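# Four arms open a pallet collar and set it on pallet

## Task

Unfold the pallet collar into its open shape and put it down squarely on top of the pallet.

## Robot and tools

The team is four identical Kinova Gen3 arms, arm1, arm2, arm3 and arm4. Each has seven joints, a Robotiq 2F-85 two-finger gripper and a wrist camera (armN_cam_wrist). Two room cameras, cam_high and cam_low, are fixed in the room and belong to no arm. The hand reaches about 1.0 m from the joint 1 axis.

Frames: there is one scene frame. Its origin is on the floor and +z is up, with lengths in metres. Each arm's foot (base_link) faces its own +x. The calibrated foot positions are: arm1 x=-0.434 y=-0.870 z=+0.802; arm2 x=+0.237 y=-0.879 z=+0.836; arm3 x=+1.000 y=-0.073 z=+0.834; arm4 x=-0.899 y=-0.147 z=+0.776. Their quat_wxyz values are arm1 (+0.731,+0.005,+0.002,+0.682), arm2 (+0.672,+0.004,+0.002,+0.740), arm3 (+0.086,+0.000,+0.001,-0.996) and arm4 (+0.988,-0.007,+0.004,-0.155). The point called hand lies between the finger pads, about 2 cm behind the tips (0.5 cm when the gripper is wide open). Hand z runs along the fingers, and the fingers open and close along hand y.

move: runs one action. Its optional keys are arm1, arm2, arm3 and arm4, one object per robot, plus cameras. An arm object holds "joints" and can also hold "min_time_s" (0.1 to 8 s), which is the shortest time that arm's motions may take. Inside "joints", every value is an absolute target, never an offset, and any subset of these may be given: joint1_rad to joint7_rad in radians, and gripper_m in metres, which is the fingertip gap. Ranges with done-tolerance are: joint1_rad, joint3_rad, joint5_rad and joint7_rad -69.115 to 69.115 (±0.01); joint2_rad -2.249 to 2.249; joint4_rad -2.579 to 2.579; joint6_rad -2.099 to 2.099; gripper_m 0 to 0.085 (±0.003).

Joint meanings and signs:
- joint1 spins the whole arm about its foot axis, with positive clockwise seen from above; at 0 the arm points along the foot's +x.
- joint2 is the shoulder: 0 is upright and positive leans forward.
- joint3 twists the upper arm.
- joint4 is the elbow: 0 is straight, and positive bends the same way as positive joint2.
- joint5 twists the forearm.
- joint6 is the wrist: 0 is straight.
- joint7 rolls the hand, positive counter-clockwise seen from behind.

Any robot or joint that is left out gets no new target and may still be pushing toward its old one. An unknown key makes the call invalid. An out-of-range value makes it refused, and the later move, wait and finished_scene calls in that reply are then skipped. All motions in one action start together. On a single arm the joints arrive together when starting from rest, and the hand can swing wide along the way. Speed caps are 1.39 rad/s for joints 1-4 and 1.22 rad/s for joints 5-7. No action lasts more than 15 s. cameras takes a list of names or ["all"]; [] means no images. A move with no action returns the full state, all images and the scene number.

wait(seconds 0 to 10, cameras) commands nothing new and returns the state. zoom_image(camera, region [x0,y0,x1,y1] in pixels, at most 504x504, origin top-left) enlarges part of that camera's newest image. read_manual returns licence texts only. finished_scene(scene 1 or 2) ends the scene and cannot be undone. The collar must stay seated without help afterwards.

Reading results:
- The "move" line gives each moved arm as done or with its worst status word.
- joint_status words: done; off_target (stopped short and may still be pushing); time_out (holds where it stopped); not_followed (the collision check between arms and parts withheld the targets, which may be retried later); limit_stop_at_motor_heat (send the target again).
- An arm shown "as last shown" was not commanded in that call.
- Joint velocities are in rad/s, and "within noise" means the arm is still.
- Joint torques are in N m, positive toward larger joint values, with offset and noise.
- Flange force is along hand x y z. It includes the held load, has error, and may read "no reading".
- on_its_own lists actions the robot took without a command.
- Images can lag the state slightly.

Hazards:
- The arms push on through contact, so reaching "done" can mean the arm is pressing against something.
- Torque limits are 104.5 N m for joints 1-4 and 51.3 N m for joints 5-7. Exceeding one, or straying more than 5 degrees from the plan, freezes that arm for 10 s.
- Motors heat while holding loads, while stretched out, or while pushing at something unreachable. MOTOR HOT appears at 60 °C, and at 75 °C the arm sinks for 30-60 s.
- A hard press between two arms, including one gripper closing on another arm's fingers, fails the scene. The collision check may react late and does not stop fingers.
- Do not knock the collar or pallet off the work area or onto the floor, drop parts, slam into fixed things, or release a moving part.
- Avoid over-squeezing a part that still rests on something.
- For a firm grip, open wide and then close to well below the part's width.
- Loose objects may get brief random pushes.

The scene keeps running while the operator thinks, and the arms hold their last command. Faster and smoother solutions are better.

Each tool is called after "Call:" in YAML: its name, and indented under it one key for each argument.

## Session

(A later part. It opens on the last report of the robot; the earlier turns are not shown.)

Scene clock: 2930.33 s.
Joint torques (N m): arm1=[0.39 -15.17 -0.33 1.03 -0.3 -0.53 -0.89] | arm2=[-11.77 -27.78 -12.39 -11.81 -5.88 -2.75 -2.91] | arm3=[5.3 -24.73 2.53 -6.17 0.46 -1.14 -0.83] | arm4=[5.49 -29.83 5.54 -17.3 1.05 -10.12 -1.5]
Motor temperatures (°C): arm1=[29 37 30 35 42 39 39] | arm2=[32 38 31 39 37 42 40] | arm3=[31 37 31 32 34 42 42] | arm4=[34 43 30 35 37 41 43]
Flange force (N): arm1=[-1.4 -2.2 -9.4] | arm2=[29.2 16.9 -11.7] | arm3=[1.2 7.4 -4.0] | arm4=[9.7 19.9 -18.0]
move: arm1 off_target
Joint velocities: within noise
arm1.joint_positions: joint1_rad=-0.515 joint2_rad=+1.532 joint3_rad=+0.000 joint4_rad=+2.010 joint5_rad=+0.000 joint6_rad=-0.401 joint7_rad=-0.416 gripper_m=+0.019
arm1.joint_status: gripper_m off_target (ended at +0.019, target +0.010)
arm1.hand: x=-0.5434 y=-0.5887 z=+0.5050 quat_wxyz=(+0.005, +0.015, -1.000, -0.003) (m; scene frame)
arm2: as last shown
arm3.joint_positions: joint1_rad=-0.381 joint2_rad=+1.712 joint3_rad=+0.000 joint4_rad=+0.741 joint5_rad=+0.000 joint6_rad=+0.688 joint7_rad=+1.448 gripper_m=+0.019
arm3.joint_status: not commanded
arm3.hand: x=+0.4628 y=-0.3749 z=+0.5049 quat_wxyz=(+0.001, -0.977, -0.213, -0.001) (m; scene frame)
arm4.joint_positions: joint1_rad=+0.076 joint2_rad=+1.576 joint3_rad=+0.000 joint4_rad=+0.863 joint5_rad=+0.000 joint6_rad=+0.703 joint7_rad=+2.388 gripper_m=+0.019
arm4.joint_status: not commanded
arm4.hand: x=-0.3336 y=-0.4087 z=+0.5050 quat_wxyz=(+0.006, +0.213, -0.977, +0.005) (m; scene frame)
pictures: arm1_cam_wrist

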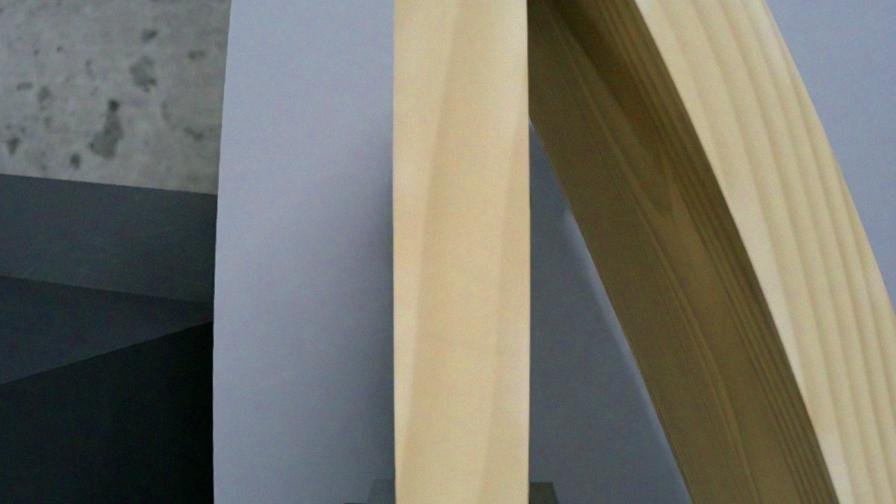

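Call:
move:
  arm2: {"joints":{"gripper_m":0.07},"min_time_s":1.5}

Call:
move:
  arm2: {"joints":{"joint2_rad":1.5321,"joint4_rad":1.0829,"joint6_rad":0.5266},"min_time_s":1.5}
  cameras: ["arm2_cam_wrist"]

Call:
move:
  arm2: {"joints":{"joint2_rad":1.3254,"joint4_rad":1.2438,"joint6_rad":0.5725},"min_time_s":1.5}

Call:
move:
  arm2: {"joints":{"joint1_rad":-0.6166,"joint2_rad":1.2055,"joint4_rad":1.9564,"joint6_rad":-0.0204,"joint7_rad":2.4588,"gripper_m":0.045},"min_time_s":2.5}
  cameras: ["arm2_cam_wrist","cam_high","arm1_cam_wrist","arm3_cam_wrist","arm4_cam_wrist"]

Scene clock: 2974.10 s.
Joint torques (N m): arm1=[0.27 -15.04 -0.73 1.92 -0.23 -0.27 -0.91] | arm2=[-0.47 -25.13 0.56 -6.55 -0.03 -0.12 -0.19] | arm3=[5.82 -24.52 2.96 -7.44 0.67 -2.28 -0.82] | arm4=[0.52 -29.74 0.82 -7.83 -0.59 -1.54 -0.86]
Motor temperatures (°C): arm1=[29 37 30 35 42 39 39] | arm2=[32 38 31 39 37 42 40] | arm3=[31 37 31 32 34 42 42] | arm4=[34 43 30 35 37 41 43]
Flange force (N): arm1=[-1.4 -0.6 -7.6] | arm2=[2.8 9.1 -4.3] | arm3=[5.2 7.9 -8.1] | arm4=[-0.1 -2.0 4.4]
move: arm2 done
Joint velocities: within noise
arm1, arm3, arm4: as last shown
arm1.hand: x=-0.5433 y=-0.5887 z=+0.5050 quat_wxyz=(+0.005, +0.015, -1.000, -0.003) (m; scene frame)
arm2.joint_positions: joint1_rad=-0.180 joint2_rad=+1.656 joint3_rad=+0.000 joint4_rad=+0.954 joint5_rad=+0.000 joint6_rad=+0.531 joint7_rad=+2.895 gripper_m=+0.070
arm2.joint_status: all done
arm2.hand: x=+0.0999 y=-0.3151 z=+0.5055 quat_wxyz=(-0.001, +1.000, +0.015, -0.004) (m; scene frame)
pictures: none

Scene clock: 2975.90 s.
Joint torques (N m): arm1=[0.2 -15.07 -0.73 1.95 -0.31 -0.24 -0.91] | arm2=[-0.5 -25.17 0.5 -6.49 -0.04 -0.11 -0.22] | arm3=[5.82 -24.45 2.95 -7.44 0.66 -2.32 -0.82] | arm4=[0.49 -29.85 0.78 -7.86 -0.56 -1.45 -0.8]
Motor temperatures (°C): arm1=[29 37 30 35 42 39 39] | arm2=[32 38 31 39 37 42 40] | arm3=[31 37 31 32 34 42 42] | arm4=[34 43 30 35 37 41 43]
Flange force (N): arm1=[-1.8 -0.5 -7.5] | arm2=[2.7 8.2 -3.0] | arm3=[5.1 7.9 -8.3] | arm4=[0.2 -1.7 4.6]
move: arm2 done
Joint velocities: within noise
arm1, arm3, arm4: as last shown
arm2.joint_positions: joint1_rad=-0.180 joint2_rad=+1.532 joint3_rad=+0.000 joint4_rad=+1.083 joint5_rad=+0.000 joint6_rad=+0.527 joint7_rad=+2.895 gripper_m=+0.070
arm2.joint_status: all done
arm2.hand: x=+0.1003 y=-0.3152 z=+0.5570 quat_wxyz=(-0.001, +1.000, +0.015, -0.004) (m; scene frame)
pictures: arm2_cam_wrist

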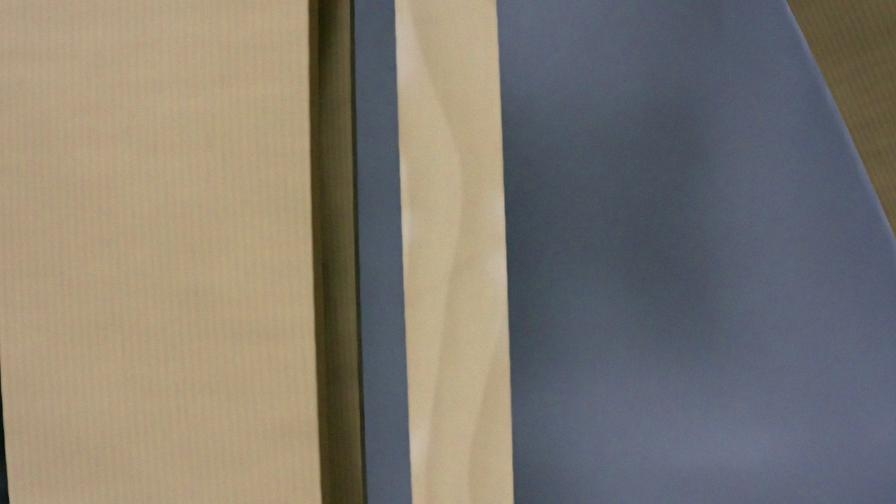

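Scene clock: 2977.70 s.
Joint torques (N m): arm1=[0.24 -15.06 -0.72 2.01 -0.29 -0.28 -0.88] | arm2=[-0.47 -24.96 0.55 -6.89 -0.05 -0.11 -0.2] | arm3=[5.82 -24.5 3 -7.42 0.67 -2.31 -0.81] | arm4=[0.52 -29.71 0.78 -7.74 -0.59 -1.44 -0.81]
Motor temperatures (°C): arm1=[29 37 30 35 42 39 39] | arm2=[32 38 31 39 37 42 40] | arm3=[31 37 31 32 34 42 42] | arm4=[34 43 30 35 37 41 43]
Flange force (N): arm1=[-1.5 -0.3 -7.4] | arm2=[2.6 7.8 -1.4] | arm3=[5.0 8.0 -8.1] | arm4=[-0.2 -2.0 4.6]
move: arm2 done
Joint velocities: within noise
arm1, arm3, arm4: as last shown
arm2.joint_positions: joint1_rad=-0.180 joint2_rad=+1.325 joint3_rad=+0.000 joint4_rad=+1.244 joint5_rad=+0.000 joint6_rad=+0.572 joint7_rad=+2.895 gripper_m=+0.070
arm2.joint_status: all done
arm2.hand: x=+0.1011 y=-0.3155 z=+0.6504 quat_wxyz=(-0.001, +1.000, +0.015, -0.004) (m; scene frame)
pictures: none

Scene clock: 2980.50 s.
Joint torques (N m): arm1=[0.29 -15.07 -0.82 1.92 -0.27 -0.26 -0.91] | arm2=[-0.38 -19.36 0.51 -1.73 -0.05 -0.1 -0.17] | arm3=[5.83 -24.48 2.97 -7.44 0.65 -2.29 -0.83] | arm4=[0.46 -29.81 0.78 -7.77 -0.62 -1.42 -0.84]
Motor temperatures (°C): arm1=[29 37 30 35 42 39 39] | arm2=[32 38 31 39 37 42 40] | arm3=[31 37 31 32 34 42 42] | arm4=[34 43 30 35 37 40 43]
Flange force (N): arm1=[-1.5 -0.6 -7.6] | arm2=[4.1 3.9 -0.7] | arm3=[5.2 7.9 -8.3] | arm4=[0.0 -2.1 4.7]
move: arm2 done
Joint velocities: within noise
arm1, arm3, arm4: as last shown
arm2.joint_positions: joint1_rad=-0.617 joint2_rad=+1.206 joint3_rad=+0.000 joint4_rad=+1.956 joint5_rad=+0.000 joint6_rad=-0.020 joint7_rad=+2.459 gripper_m=+0.045
arm2.joint_status: all done
arm2.hand: x=+0.0009 y=-0.5700 z=+0.6486 quat_wxyz=(-0.001, +1.000, +0.015, -0.004) (m; scene frame)
pictures: arm1_cam_wrist, arm2_cam_wrist, arm3_cam_wrist, arm4_cam_wrist, cam_high

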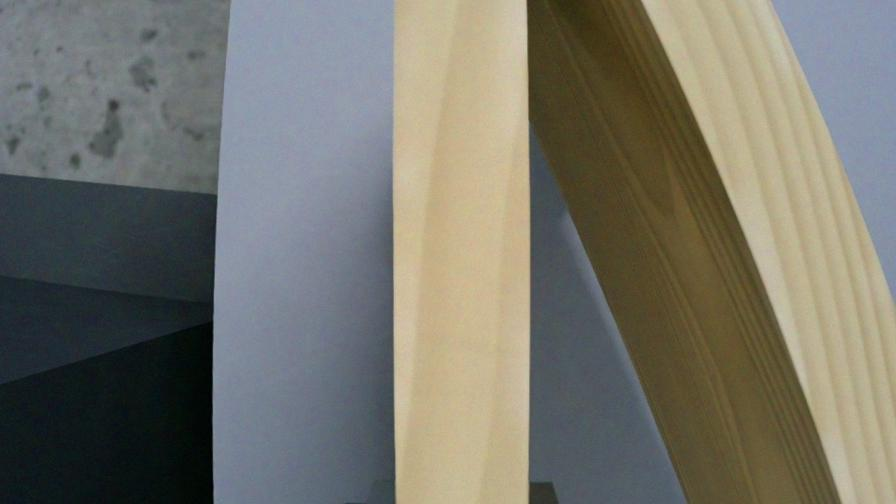

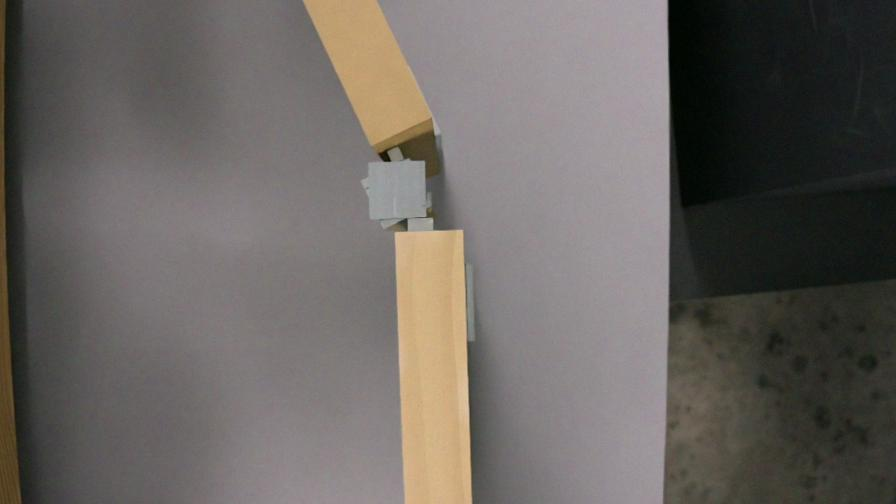

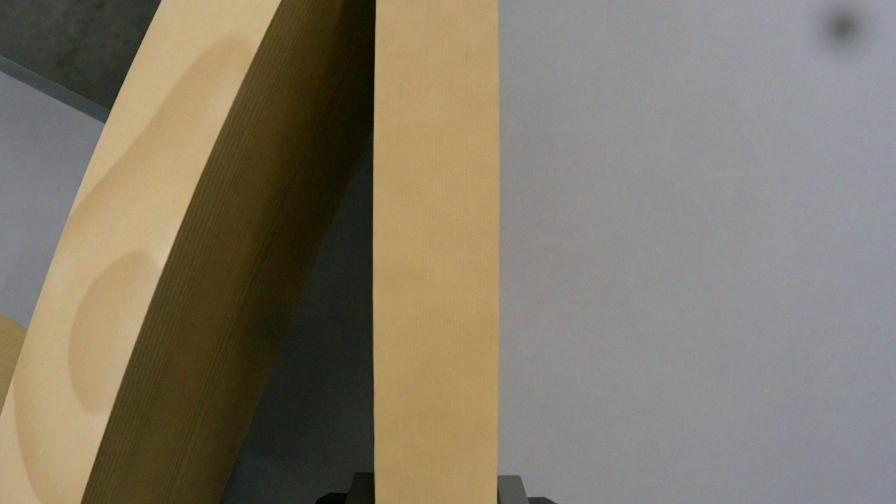

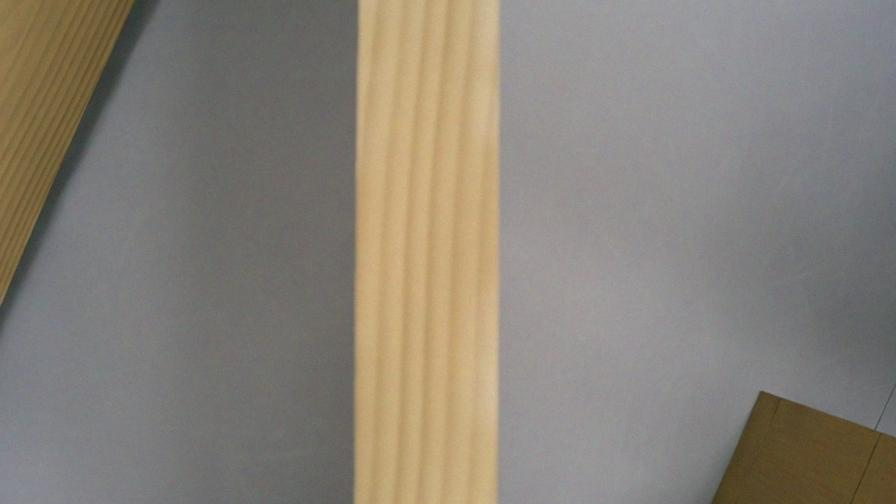

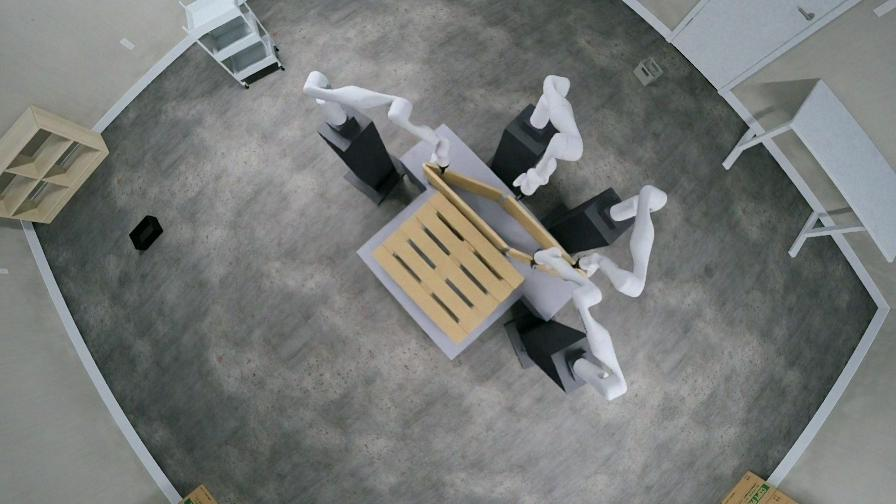

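Call:
move:
  arm2: {"joints":{"joint1_rad":-0.6103,"joint2_rad":1.3810,"joint4_rad":1.8357,"joint6_rad":-0.0751,"joint7_rad":2.4731},"min_time_s":1.5}

Call:
move:
  arm2: {"joints":{"joint2_rad":1.5620,"joint4_rad":1.6788,"joint6_rad":-0.0992},"min_time_s":2}
  cameras: ["arm2_cam_wrist"]

Call:
move:
  arm2: {"joints":{"gripper_m":0.01},"min_time_s":1.5}
  cameras: ["arm2_cam_wrist"]

Scene clock: 3010.77 s.
Joint torques (N m): arm1=[0.24 -15.1 -0.69 1.92 -0.27 -0.29 -0.87] | arm2=[-0.46 -19.83 0.57 -1.21 -0.05 -0.11 -0.19] | arm3=[5.82 -24.48 2.96 -7.41 0.67 -2.3 -0.84] | arm4=[0.45 -29.76 0.85 -7.8 -0.55 -1.45 -0.85]
Motor temperatures (°C): arm1=[29 37 30 35 42 39 39] | arm2=[32 38 31 39 37 42 40] | arm3=[31 36 31 32 34 42 42] | arm4=[34 42 30 35 37 40 43]
Flange force (N): arm1=[-1.5 -0.6 -7.5] | arm2=[4.1 3.7 -1.6] | arm3=[5.0 7.9 -8.1] | arm4=[0.1 -1.9 4.5]
move: arm2 done
Joint velocities: within noise
arm1, arm3, arm4: as last shown
arm2.joint_positions: joint1_rad=-0.610 joint2_rad=+1.381 joint3_rad=+0.000 joint4_rad=+1.836 joint5_rad=+0.000 joint6_rad=-0.075 joint7_rad=+2.473 gripper_m=+0.045
arm2.joint_status: all done
arm2.hand: x=+0.0003 y=-0.5661 z=+0.5785 quat_wxyz=(-0.001, +1.000, +0.019, -0.004) (m; scene frame)
pictures: none

Scene clock: 3013.07 s.
Joint torques (N m): arm1=[0.29 -15.07 -0.73 1.95 -0.26 -0.29 -0.89] | arm2=[-0.45 -19.96 0.56 -1.03 -0.05 -0.13 -0.2] | arm3=[5.85 -24.46 2.96 -7.42 0.64 -2.31 -0.85] | arm4=[0.45 -29.81 0.8 -7.78 -0.55 -1.42 -0.84]
Motor temperatures (°C): arm1=[29 37 30 35 42 39 39] | arm2=[32 38 31 39 37 42 40] | arm3=[31 36 31 32 34 42 42] | arm4=[34 42 30 34 37 40 43]
Flange force (N): arm1=[-1.4 -0.5 -7.5] | arm2=[4.0 3.6 -2.7] | arm3=[5.0 7.9 -8.2] | arm4=[0.0 -2.0 4.7]
move: arm2 done
Joint velocities: within noise
arm1, arm3, arm4: as last shown
arm2.joint_positions: joint1_rad=-0.610 joint2_rad=+1.562 joint3_rad=+0.000 joint4_rad=+1.679 joint5_rad=+0.000 joint6_rad=-0.099 joint7_rad=+2.473 gripper_m=+0.045
arm2.joint_status: all done
arm2.hand: x=-0.0003 y=-0.5659 z=+0.5035 quat_wxyz=(-0.001, +1.000, +0.019, -0.004) (m; scene frame)
pictures: arm2_cam_wrist

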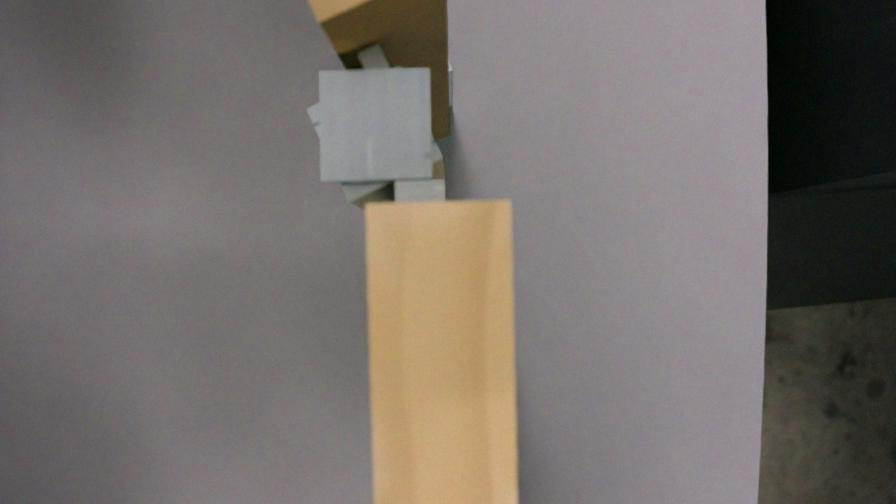

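Scene clock: 3013.83 s.
Joint torques (N m): arm1=[0.18 -15.06 -0.58 1.48 -0.24 -0.37 -0.82] | arm2=[-1.87 -15.72 -2.56 -0.27 -0.26 0.48 -0.58] | arm3=[6.37 -24.49 3.31 -7.35 0.78 -2.24 -0.83] | arm4=[0.32 -29.7 0.7 -8.04 -0.64 -1.68 -0.81]
Motor temperatures (°C): arm1=[29 37 30 35 42 39 39] | arm2=[32 38 31 39 37 42 40] | arm3=[31 36 31 32 34 42 42] | arm4=[34 42 30 34 37 40 43]
Flange force (N): arm1=[-1.7 -1.3 -8.6] | arm2=[6.9 -0.3 -11.0] | arm3=[4.9 8.8 -7.9] | arm4=[0.7 -1.6 3.8]
move: arm2 off_target
Joint velocities: within noise
arm1, arm3, arm4: as last shown
arm2.joint_positions: joint1_rad=-0.610 joint2_rad=+1.562 joint3_rad=+0.000 joint4_rad=+1.679 joint5_rad=+0.000 joint6_rad=-0.099 joint7_rad=+2.473 gripper_m=+0.019
arm2.joint_status: gripper_m off_target (ended at +0.019, target +0.010)
arm2.hand: x=-0.0002 y=-0.5659 z=+0.5035 quat_wxyz=(-0.001, +1.000, +0.019, -0.004) (m; scene frame)
arm3.hand: x=+0.4628 y=-0.3749 z=+0.5048 quat_wxyz=(+0.001, -0.977, -0.213, -0.001) (m; scene frame)
arm4.hand: x=-0.3336 y=-0.4087 z=+0.5049 quat_wxyz=(+0.006, +0.213, -0.977, +0.005) (m; scene frame)
pictures: arm2_cam_wrist

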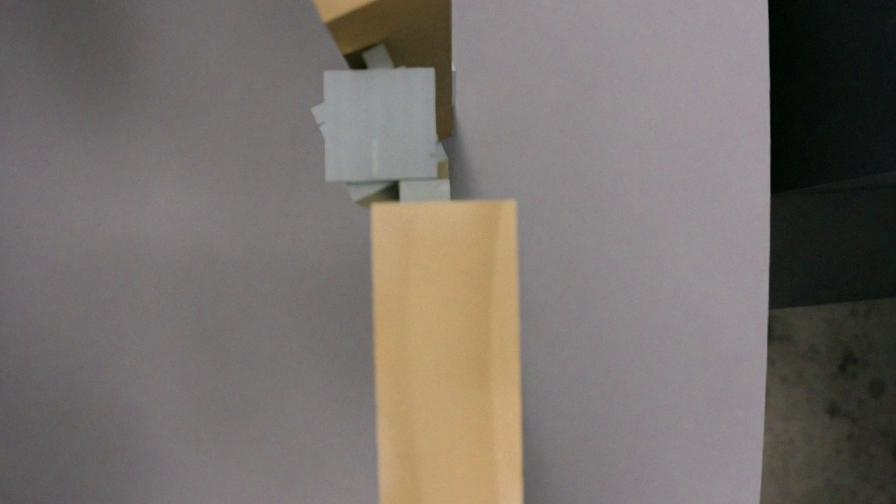

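Call:
move:
  arm1: {"joints":{"joint1_rad":-0.5167,"joint2_rad":1.3810,"joint4_rad":2.1349,"joint6_rad":-0.3742,"joint7_rad":-0.4173},"min_time_s":3}
  arm2: {"joints":{"joint1_rad":-0.6113,"joint2_rad":1.4176,"joint4_rad":1.8061,"joint6_rad":-0.0821,"joint7_rad":2.4721},"min_time_s":3}
  arm3: {"joints":{"joint1_rad":-0.3808,"joint2_rad":1.5605,"joint4_rad":0.9101,"joint6_rad":0.6710,"joint7_rad":1.4478},"min_time_s":3}
  arm4: {"joints":{"joint1_rad":0.0773,"joint2_rad":1.4422,"joint4_rad":0.9751,"joint6_rad":0.7243,"joint7_rad":2.3894},"min_time_s":3}
  cameras: ["cam_low","cam_high"]

Scene clock: 3235.07 s.
Joint torques (N m): arm1=[0.82 -20.82 0.98 5.01 -0.45 0.14 -0.76] | arm2=[-1.75 -21.53 -2.22 0.29 -0.36 0.66 -0.61] | arm3=[6.62 -40.27 3.67 -9.35 0.41 -0.07 -0.82] | arm4=[-0.72 -41.27 -0.25 -12.75 -1.09 -2.13 -0.62]
Motor temperatures (°C): arm1=[29 36 30 34 42 38 39] | arm2=[31 35 30 39 36 42 40] | arm3=[31 35 31 32 34 43 42] | arm4=[33 41 30 33 37 39 43]
Flange force (N): arm1=[0.9 -0.5 14.6] | arm2=[6.6 -0.3 5.3] | arm3=[-3.8 10.0 24.9] | arm4=[3.1 -0.8 20.9]
move: arm1 done; arm2 done; arm3 done; arm4 done
Joint velocities: within noise
arm1.joint_positions: joint1_rad=-0.517 joint2_rad=+1.381 joint3_rad=+0.000 joint4_rad=+2.135 joint5_rad=+0.000 joint6_rad=-0.374 joint7_rad=-0.417 gripper_m=+0.019
arm1.joint_status: all done
arm1.hand: x=-0.5433 y=-0.5888 z=+0.5650 quat_wxyz=(+0.005, +0.015, -1.000, -0.003) (m; scene frame)
arm2.joint_positions: joint1_rad=-0.611 joint2_rad=+1.418 joint3_rad=+0.000 joint4_rad=+1.806 joint5_rad=+0.000 joint6_rad=-0.082 joint7_rad=+2.472 gripper_m=+0.019
arm2.joint_status: all done
arm2.hand: x=-0.0004 y=-0.5660 z=+0.5635 quat_wxyz=(-0.001, +1.000, +0.019, -0.004) (m; scene frame)
arm3.joint_positions: joint1_rad=-0.381 joint2_rad=+1.560 joint3_rad=+0.000 joint4_rad=+0.910 joint5_rad=+0.000 joint6_rad=+0.671 joint7_rad=+1.448 gripper_m=+0.019
arm3.joint_status: all done
arm3.hand: x=+0.4627 y=-0.3750 z=+0.5650 quat_wxyz=(+0.001, -0.977, -0.213, -0.001) (m; scene frame)
arm4.joint_positions: joint1_rad=+0.077 joint2_rad=+1.442 joint3_rad=+0.000 joint4_rad=+0.975 joint5_rad=+0.000 joint6_rad=+0.724 joint7_rad=+2.389 gripper_m=+0.019
arm4.joint_status: all done
arm4.hand: x=-0.3319 y=-0.4095 z=+0.5655 quat_wxyz=(+0.006, +0.213, -0.977, +0.005) (m; scene frame)
pictures: cam_high, cam_low

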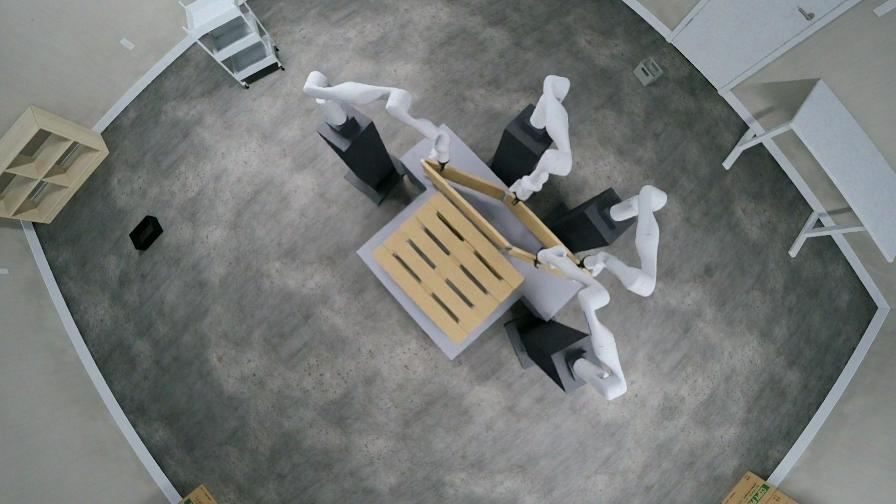

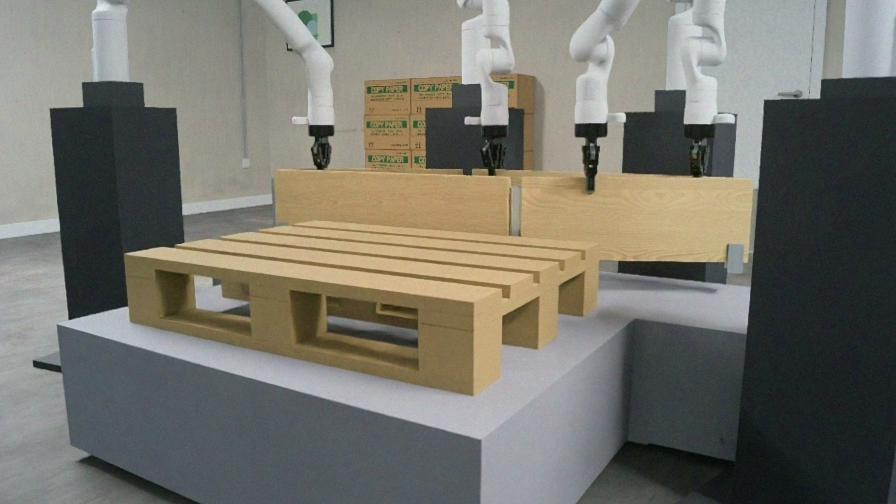

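Call:
move:
  arm1: {"joints":{"joint1_rad":-0.5180,"joint2_rad":1.2014,"joint4_rad":2.2425,"joint6_rad":-0.3023,"joint7_rad":-0.4186},"min_time_s":3}
  arm2: {"joints":{"joint1_rad":-0.6119,"joint2_rad":1.2564,"joint4_rad":1.9158,"joint6_rad":-0.0306,"joint7_rad":2.4715},"min_time_s":3}
  arm3: {"joints":{"joint1_rad":-0.3806,"joint2_rad":1.4151,"joint4_rad":1.0350,"joint6_rad":0.6915,"joint7_rad":1.4480},"min_time_s":3}
  arm4: {"joints":{"joint1_rad":0.0789,"joint2_rad":1.3060,"joint4_rad":1.0724,"joint6_rad":0.7633,"joint7_rad":2.3910},"min_time_s":3}

Call:
move:
  arm1: {"joints":{"joint1_rad":-0.5197,"joint2_rad":0.9872,"joint4_rad":2.3199,"joint6_rad":-0.1655,"joint7_rad":-0.4203},"min_time_s":3}
  arm2: {"joints":{"joint1_rad":-0.6127,"joint2_rad":1.0766,"joint4_rad":1.9994,"joint6_rad":0.0657,"joint7_rad":2.4707},"min_time_s":3}
  arm3: {"joints":{"joint1_rad":-0.3803,"joint2_rad":1.2728,"joint4_rad":1.1208,"joint6_rad":0.7480,"joint7_rad":1.4483},"min_time_s":3}
  arm4: {"joints":{"joint1_rad":0.0806,"joint2_rad":1.1756,"joint4_rad":1.1225,"joint6_rad":0.8435,"joint7_rad":2.3927},"min_time_s":3}
  cameras: ["cam_low","cam_high","arm3_cam_wrist","arm4_cam_wrist","arm2_cam_wrist"]

Scene clock: 3251.47 s.
Joint torques (N m): arm1=[1.39 -19.73 2.25 5.67 -0.55 0.72 -0.69] | arm2=[-1.06 -22.09 -0.98 -1.37 -0.36 0.22 -0.56] | arm3=[3.59 -38.44 0.96 -7.68 -0.61 0.92 -0.91] | arm4=[1.39 -36.14 1.25 -8.1 -0.57 0.84 -0.61]
Motor temperatures (°C): arm1=[29 37 30 34 42 38 39] | arm2=[31 35 30 39 36 42 40] | arm3=[31 37 31 32 34 42 42] | arm4=[33 43 30 33 37 39 43]
Flange force (N): arm1=[4.0 1.3 15.7] | arm2=[6.4 2.6 6.0] | arm3=[-7.7 5.3 24.1] | arm4=[-4.6 -4.6 19.6]
move: arm1 done; arm2 done; arm3 done; arm4 done
Joint velocities: within noise
arm1.joint_positions: joint1_rad=-0.518 joint2_rad=+1.201 joint3_rad=+0.000 joint4_rad=+2.242 joint5_rad=+0.000 joint6_rad=-0.302 joint7_rad=-0.419 gripper_m=+0.019
arm1.joint_status: all done
arm1.hand: x=-0.5433 y=-0.5888 z=+0.6301 quat_wxyz=(+0.005, +0.015, -1.000, -0.003) (m; scene frame)
arm2.joint_positions: joint1_rad=-0.612 joint2_rad=+1.256 joint3_rad=+0.000 joint4_rad=+1.916 joint5_rad=+0.000 joint6_rad=-0.031 joint7_rad=+2.472 gripper_m=+0.019
arm2.joint_status: all done
arm2.hand: x=-0.0004 y=-0.5659 z=+0.6285 quat_wxyz=(-0.001, +1.000, +0.019, -0.004) (m; scene frame)
arm3.joint_positions: joint1_rad=-0.381 joint2_rad=+1.415 joint3_rad=+0.000 joint4_rad=+1.035 joint5_rad=+0.000 joint6_rad=+0.691 joint7_rad=+1.448 gripper_m=+0.019
arm3.joint_status: all done
arm3.hand: x=+0.4626 y=-0.3750 z=+0.6300 quat_wxyz=(+0.001, -0.977, -0.213, -0.001) (m; scene frame)
arm4.joint_positions: joint1_rad=+0.079 joint2_rad=+1.306 joint3_rad=+0.000 joint4_rad=+1.072 joint5_rad=+0.000 joint6_rad=+0.763 joint7_rad=+2.391 gripper_m=+0.019
arm4.joint_status: all done
arm4.hand: x=-0.3337 y=-0.4087 z=+0.6300 quat_wxyz=(+0.006, +0.213, -0.977, +0.005) (m; scene frame)
pictures: none

Scene clock: 3254.77 s.
Joint torques (N m): arm1=[2.22 -18.79 3.67 4.59 -0.56 0.99 -0.68] | arm2=[-2.17 -22.19 -2.47 -3.57 -0.59 -0.25 -0.59] | arm3=[3.82 -38.4 1.42 -8.54 -0.4 0.8 -0.85] | arm4=[1.18 -36.7 1.2 -9.45 -0.66 0.59 -0.68]
Motor temperatures (°C): arm1=[29 37 30 35 42 38 39] | arm2=[31 35 30 39 36 42 40] | arm3=[31 37 31 32 34 42 42] | arm4=[33 43 30 33 37 39 43]
Flange force (N): arm1=[7.1 1.6 15.9] | arm2=[10.0 2.5 7.0] | arm3=[-7.2 5.7 23.2] | arm4=[-4.1 -4.6 19.9]
move: arm1 done; arm2 done; arm3 done; arm4 done
Joint velocities: within noise
arm1.joint_positions: joint1_rad=-0.520 joint2_rad=+0.987 joint3_rad=+0.000 joint4_rad=+2.320 joint5_rad=+0.000 joint6_rad=-0.166 joint7_rad=-0.420 gripper_m=+0.019
arm1.joint_status: all done
arm1.hand: x=-0.5434 y=-0.5889 z=+0.7000 quat_wxyz=(+0.005, +0.015, -1.000, -0.003) (m; scene frame)
arm2.joint_positions: joint1_rad=-0.613 joint2_rad=+1.077 joint3_rad=+0.000 joint4_rad=+1.999 joint5_rad=+0.000 joint6_rad=+0.066 joint7_rad=+2.471 gripper_m=+0.019
arm2.joint_status: all done
arm2.hand: x=-0.0003 y=-0.5660 z=+0.6985 quat_wxyz=(-0.001, +1.000, +0.019, -0.004) (m; scene frame)
arm3.joint_positions: joint1_rad=-0.380 joint2_rad=+1.273 joint3_rad=+0.000 joint4_rad=+1.121 joint5_rad=+0.000 joint6_rad=+0.748 joint7_rad=+1.448 gripper_m=+0.019
arm3.joint_status: all done
arm3.hand: x=+0.4626 y=-0.3749 z=+0.7000 quat_wxyz=(+0.001, -0.977, -0.213, -0.001) (m; scene frame)
arm4.joint_positions: joint1_rad=+0.081 joint2_rad=+1.176 joint3_rad=+0.000 joint4_rad=+1.122 joint5_rad=+0.000 joint6_rad=+0.844 joint7_rad=+2.393 gripper_m=+0.019
arm4.joint_status: all done
arm4.hand: x=-0.3337 y=-0.4088 z=+0.7000 quat_wxyz=(+0.006, +0.213, -0.977, +0.005) (m; scene frame)
pictures: arm2_cam_wrist, arm3_cam_wrist, arm4_cam_wrist, cam_high, cam_low

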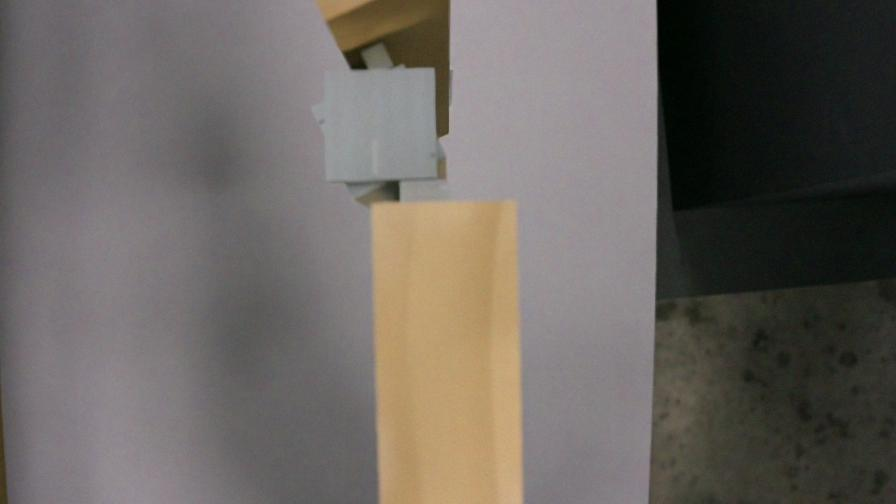

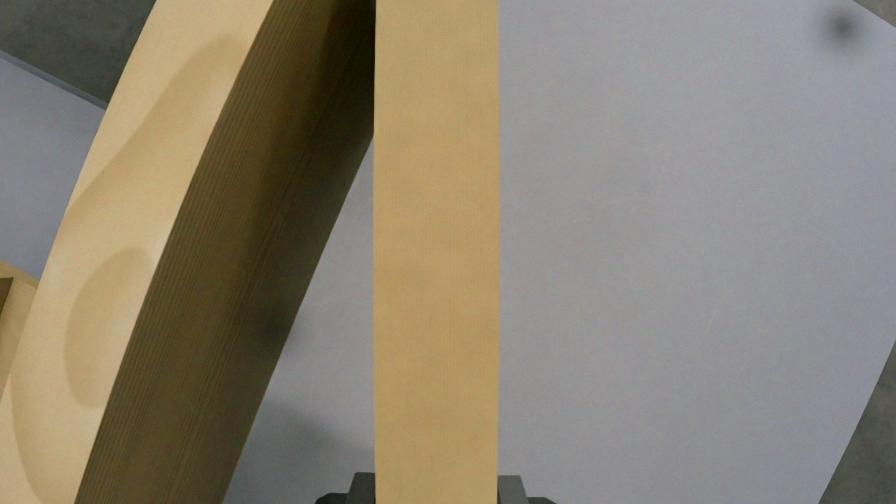

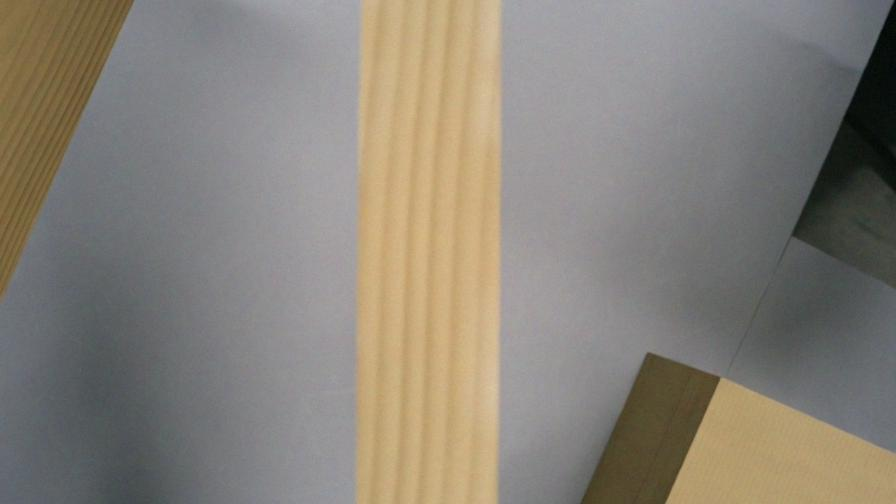

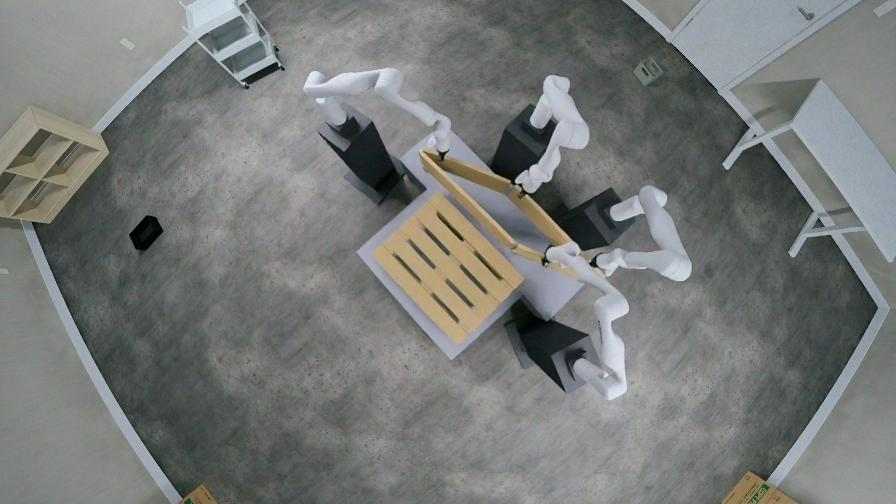

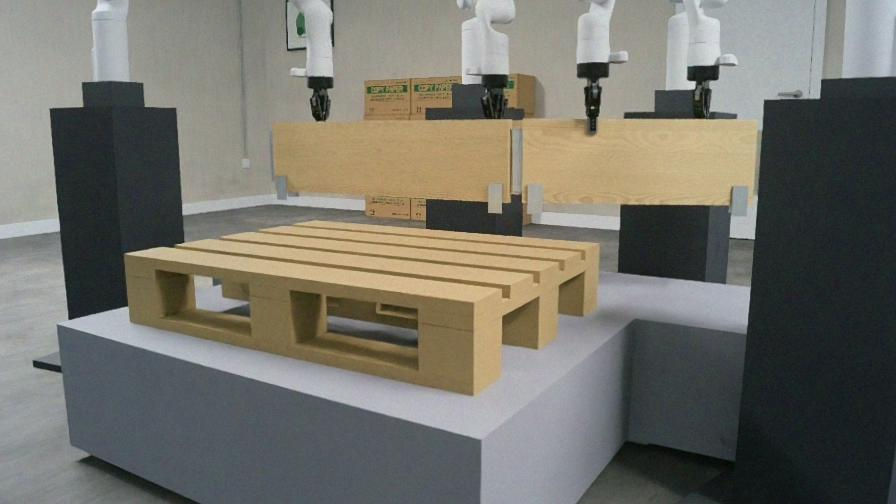

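Call:
move:
  arm1: {"joints":{"joint1_rad":-0.3420,"joint2_rad":0.9761,"joint4_rad":2.2235,"joint6_rad":-0.0580,"joint7_rad":-0.2456},"min_time_s":4}
  arm2: {"joints":{"joint1_rad":-0.4615,"joint2_rad":1.0787,"joint4_rad":1.9574,"joint6_rad":0.1056,"joint7_rad":2.6189},"min_time_s":4}
  arm3: {"joints":{"joint1_rad":-0.2295,"joint2_rad":1.1927,"joint4_rad":1.3660,"joint6_rad":0.5830,"joint7_rad":1.7651},"min_time_s":4}
  arm4: {"joints":{"joint1_rad":-0.0797,"joint2_rad":1.1242,"joint4_rad":1.2558,"joint6_rad":0.7616,"joint7_rad":2.3984},"min_time_s":4}
  cameras: ["cam_high"]

Scene clock: 3390.87 s.
Joint torques (N m): arm1=[3.05 -20.74 4.88 1.8 -0.3 0.34 -0.52] | arm2=[-2.59 -22 -2.98 -2.62 -0.64 0.4 -0.55] | arm3=[4.73 -36.66 2.48 -7.75 -0.44 0.17 -0.93] | arm4=[1.61 -34.92 1.51 -8.54 -0.72 0.64 -0.87]
Motor temperatures (°C): arm1=[29 39 30 35 42 38 40] | arm2=[31 37 30 39 36 41 40] | arm3=[31 44 31 32 34 42 42] | arm4=[33 47 30 33 37 39 43]
Flange force (N): arm1=[8.7 0.2 15.3] | arm2=[9.0 1.4 7.7] | arm3=[-5.6 5.9 23.5] | arm4=[-3.7 -3.5 19.4]
move: arm1 done; arm2 done; arm3 done; arm4 done
Joint velocities: within noise
arm1.joint_positions: joint1_rad=-0.342 joint2_rad=+0.976 joint3_rad=+0.000 joint4_rad=+2.224 joint5_rad=+0.000 joint6_rad=-0.058 joint7_rad=-0.246 gripper_m=+0.019
arm1.joint_status: all done
arm1.hand: x=-0.5005 y=-0.5444 z=+0.7000 quat_wxyz=(+0.005, +0.014, -1.000, -0.003) (m; scene frame)
arm2.joint_positions: joint1_rad=-0.461 joint2_rad=+1.079 joint3_rad=+0.000 joint4_rad=+1.957 joint5_rad=+0.000 joint6_rad=+0.106 joint7_rad=+2.619 gripper_m=+0.019
arm2.joint_status: all done
arm2.hand: x=+0.0426 y=-0.5230 z=+0.6986 quat_wxyz=(-0.001, +1.000, +0.018, -0.004) (m; scene frame)
arm3.joint_positions: joint1_rad=-0.229 joint2_rad=+1.193 joint3_rad=+0.000 joint4_rad=+1.366 joint5_rad=+0.000 joint6_rad=+0.583 joint7_rad=+1.765 gripper_m=+0.019
arm3.joint_status: all done
arm3.hand: x=+0.4711 y=-0.2704 z=+0.7000 quat_wxyz=(+0.001, -0.956, -0.294, -0.001) (m; scene frame)
arm4.joint_positions: joint1_rad=-0.080 joint2_rad=+1.124 joint3_rad=+0.000 joint4_rad=+1.256 joint5_rad=+0.000 joint6_rad=+0.762 joint7_rad=+2.398 gripper_m=+0.019
arm4.joint_status: all done
arm4.hand: x=-0.3252 y=-0.3089 z=+0.6999 quat_wxyz=(+0.006, +0.293, -0.956, +0.005) (m; scene frame)
pictures: cam_high

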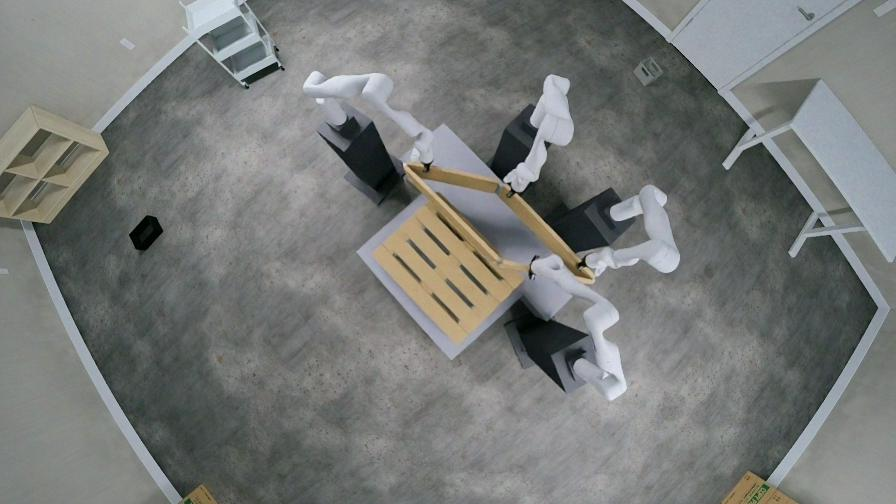

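Call:
move:
  arm1: {"joints":{"joint1_rad":-0.1980,"joint2_rad":0.9760,"joint4_rad":2.0998,"joint6_rad":0.0658,"joint7_rad":-0.1046},"min_time_s":4}
  arm2: {"joints":{"joint1_rad":-0.3227,"joint2_rad":1.0856,"joint4_rad":1.8861,"joint6_rad":0.1699,"joint7_rad":2.7547},"min_time_s":4}
  arm3: {"joints":{"joint1_rad":-0.0587,"joint2_rad":1.1620,"joint4_rad":1.4708,"joint6_rad":0.5088,"joint7_rad":2.1029},"min_time_s":4}
  arm4: {"joints":{"joint1_rad":-0.2377,"joint2_rad":1.0912,"joint4_rad":1.3421,"joint6_rad":0.7083,"joint7_rad":2.4075},"min_time_s":4}

Call:
move:
  arm1: {"joints":{"joint1_rad":-0.0823,"joint2_rad":0.9908,"joint4_rad":1.9537,"joint6_rad":0.1971,"joint7_rad":0.0081},"min_time_s":4}
  arm2: {"joints":{"joint1_rad":-0.1984,"joint2_rad":1.0997,"joint4_rad":1.7878,"joint6_rad":0.2541,"joint7_rad":2.8760},"min_time_s":4}
  arm3: {"joints":{"joint1_rad":0.1098,"joint2_rad":1.1640,"joint4_rad":1.4654,"joint6_rad":0.5123,"joint7_rad":2.4384},"min_time_s":4}
  arm4: {"joints":{"joint1_rad":-0.3883,"joint2_rad":1.0713,"joint4_rad":1.3938,"joint6_rad":0.6765,"joint7_rad":2.4238},"min_time_s":4}
  cameras: ["cam_high","cam_low","arm4_cam_wrist","arm3_cam_wrist"]

Scene clock: 3411.40 s.
Joint torques (N m): arm1=[2.99 -22.68 4.45 -0.43 -0.01 0.1 -0.56] | arm2=[-3.37 -20.84 -4.12 -1.23 -0.96 1.36 -0.65] | arm3=[6.23 -36.58 4.27 -7.68 -0.19 -0.27 -0.97] | arm4=[1.46 -34.78 1.27 -9.46 -1.08 -0.34 -1.15]
Motor temperatures (°C): arm1=[29 39 30 35 42 38 39] | arm2=[31 37 30 39 36 41 40] | arm3=[31 44 31 32 34 42 42] | arm4=[33 47 30 33 37 39 43]
Flange force (N): arm1=[7.4 0.6 15.0] | arm2=[9.2 -1.3 6.2] | arm3=[-7.6 7.0 24.9] | arm4=[-1.3 -1.7 18.9]
move: arm1 done; arm2 done; arm3 done; arm4 done
Joint velocities: within noise
arm1.joint_positions: joint1_rad=-0.198 joint2_rad=+0.976 joint3_rad=+0.000 joint4_rad=+2.100 joint5_rad=+0.000 joint6_rad=+0.066 joint7_rad=-0.105 gripper_m=+0.019
arm1.joint_status: all done
arm1.hand: x=-0.4582 y=-0.4999 z=+0.7000 quat_wxyz=(+0.005, +0.012, -1.000, -0.003) (m; scene frame)
arm2.joint_positions: joint1_rad=-0.323 joint2_rad=+1.086 joint3_rad=+0.000 joint4_rad=+1.886 joint5_rad=+0.000 joint6_rad=+0.170 joint7_rad=+2.755 gripper_m=+0.019
arm2.joint_status: all done
arm2.hand: x=+0.0850 y=-0.4802 z=+0.6985 quat_wxyz=(-0.001, +1.000, +0.016, -0.004) (m; scene frame)
arm3.joint_positions: joint1_rad=-0.059 joint2_rad=+1.162 joint3_rad=+0.000 joint4_rad=+1.471 joint5_rad=+0.000 joint6_rad=+0.509 joint7_rad=+2.103 gripper_m=+0.019
arm3.joint_status: all done
arm3.hand: x=+0.4694 y=-0.1720 z=+0.7001 quat_wxyz=(+0.001, -0.928, -0.372, -0.001) (m; scene frame)
arm4.joint_positions: joint1_rad=-0.238 joint2_rad=+1.091 joint3_rad=+0.000 joint4_rad=+1.342 joint5_rad=+0.000 joint6_rad=+0.708 joint7_rad=+2.407 gripper_m=+0.019
arm4.joint_status: all done
arm4.hand: x=-0.3255 y=-0.2151 z=+0.7000 quat_wxyz=(+0.007, +0.372, -0.928, +0.004) (m; scene frame)
pictures: none

Scene clock: 3415.70 s.
Joint torques (N m): arm1=[2.27 -24.1 3.04 -1.74 -0.06 0.33 -0.65] | arm2=[-3.93 -19.56 -4.84 1.62 -1.34 3.1 -0.63] | arm3=[9.19 -36.61 7.17 -7.51 0.42 -0.2 -1.01] | arm4=[1.2 -34.81 0.98 -10.03 -1.48 -0.93 -1.49]
Motor temperatures (°C): arm1=[29 39 30 35 42 38 39] | arm2=[31 37 30 39 36 41 40] | arm3=[31 44 31 32 34 42 42] | arm4=[33 47 30 33 37 39 43]
Flange force (N): arm1=[4.4 2.0 14.3] | arm2=[8.6 -6.8 6.6] | arm3=[-13.9 7.1 25.1] | arm4=[0.5 -1.2 18.9]
move: arm1 done; arm2 done; arm3 done; arm4 done
Joint velocities: within noise
arm1.joint_positions: joint1_rad=-0.082 joint2_rad=+0.991 joint3_rad=+0.000 joint4_rad=+1.954 joint5_rad=+0.000 joint6_rad=+0.197 joint7_rad=+0.008 gripper_m=+0.019
arm1.joint_status: all done
arm1.hand: x=-0.4160 y=-0.4554 z=+0.7001 quat_wxyz=(+0.005, +0.011, -1.000, -0.003) (m; scene frame)
arm2.joint_positions: joint1_rad=-0.198 joint2_rad=+1.100 joint3_rad=+0.000 joint4_rad=+1.788 joint5_rad=+0.000 joint6_rad=+0.254 joint7_rad=+2.876 gripper_m=+0.019
arm2.joint_status: all done
arm2.hand: x=+0.1273 y=-0.4373 z=+0.6986 quat_wxyz=(-0.001, +1.000, +0.015, -0.004) (m; scene frame)
arm3.joint_positions: joint1_rad=+0.110 joint2_rad=+1.164 joint3_rad=+0.000 joint4_rad=+1.465 joint5_rad=+0.000 joint6_rad=+0.512 joint7_rad=+2.438 gripper_m=+0.019
arm3.joint_status: all done
arm3.hand: x=+0.4590 y=-0.0817 z=+0.7000 quat_wxyz=(+0.001, -0.894, -0.448, -0.001) (m; scene frame)
arm4.joint_positions: joint1_rad=-0.388 joint2_rad=+1.071 joint3_rad=+0.000 joint4_rad=+1.394 joint5_rad=+0.000 joint6_rad=+0.676 joint7_rad=+2.424 gripper_m=+0.019
arm4.joint_status: all done
arm4.hand: x=-0.3335 y=-0.1290 z=+0.7000 quat_wxyz=(+0.007, +0.448, -0.894, +0.003) (m; scene frame)
pictures: arm3_cam_wrist, arm4_cam_wrist, cam_high, cam_low

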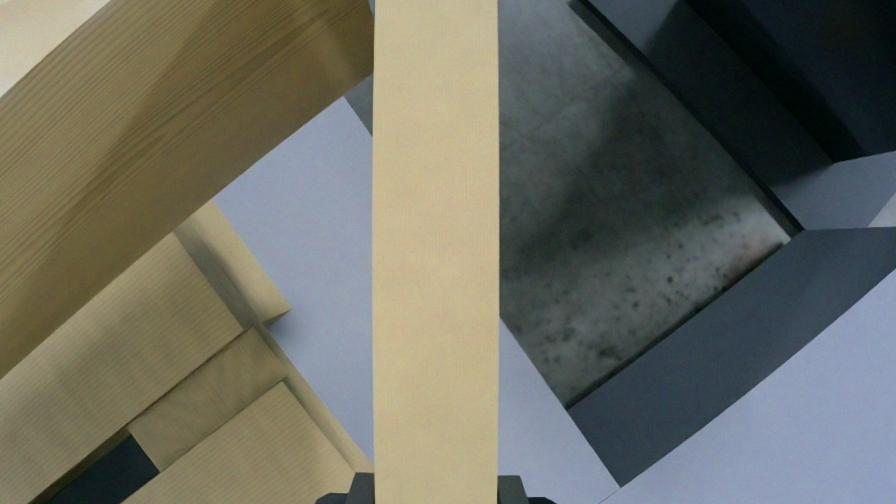

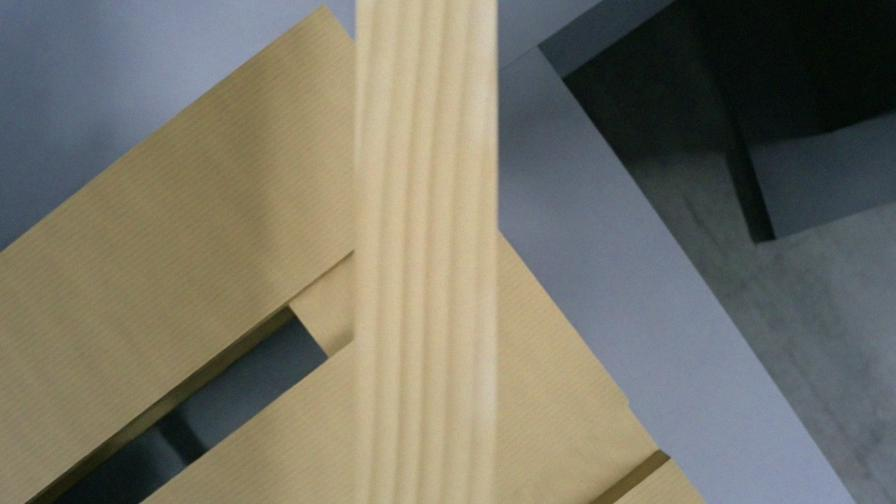

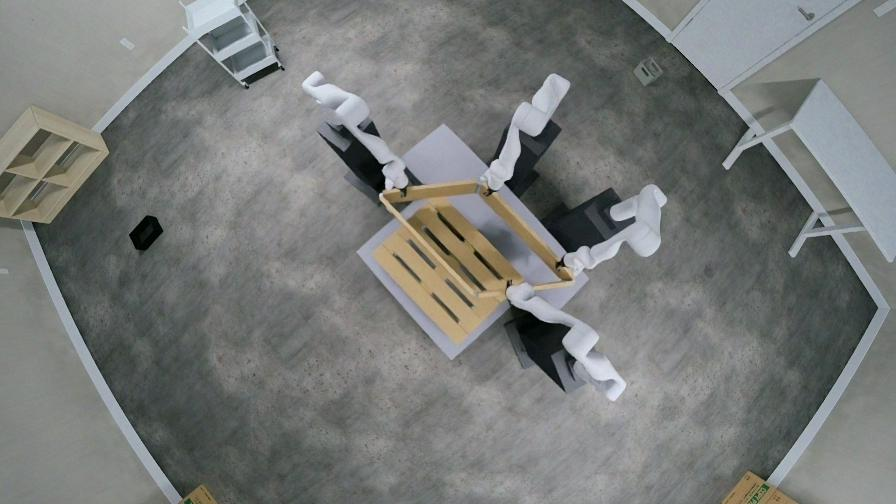

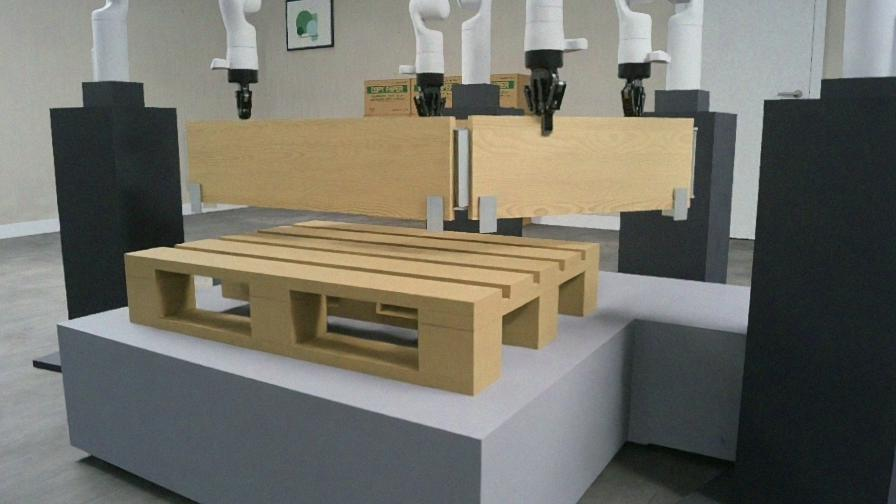

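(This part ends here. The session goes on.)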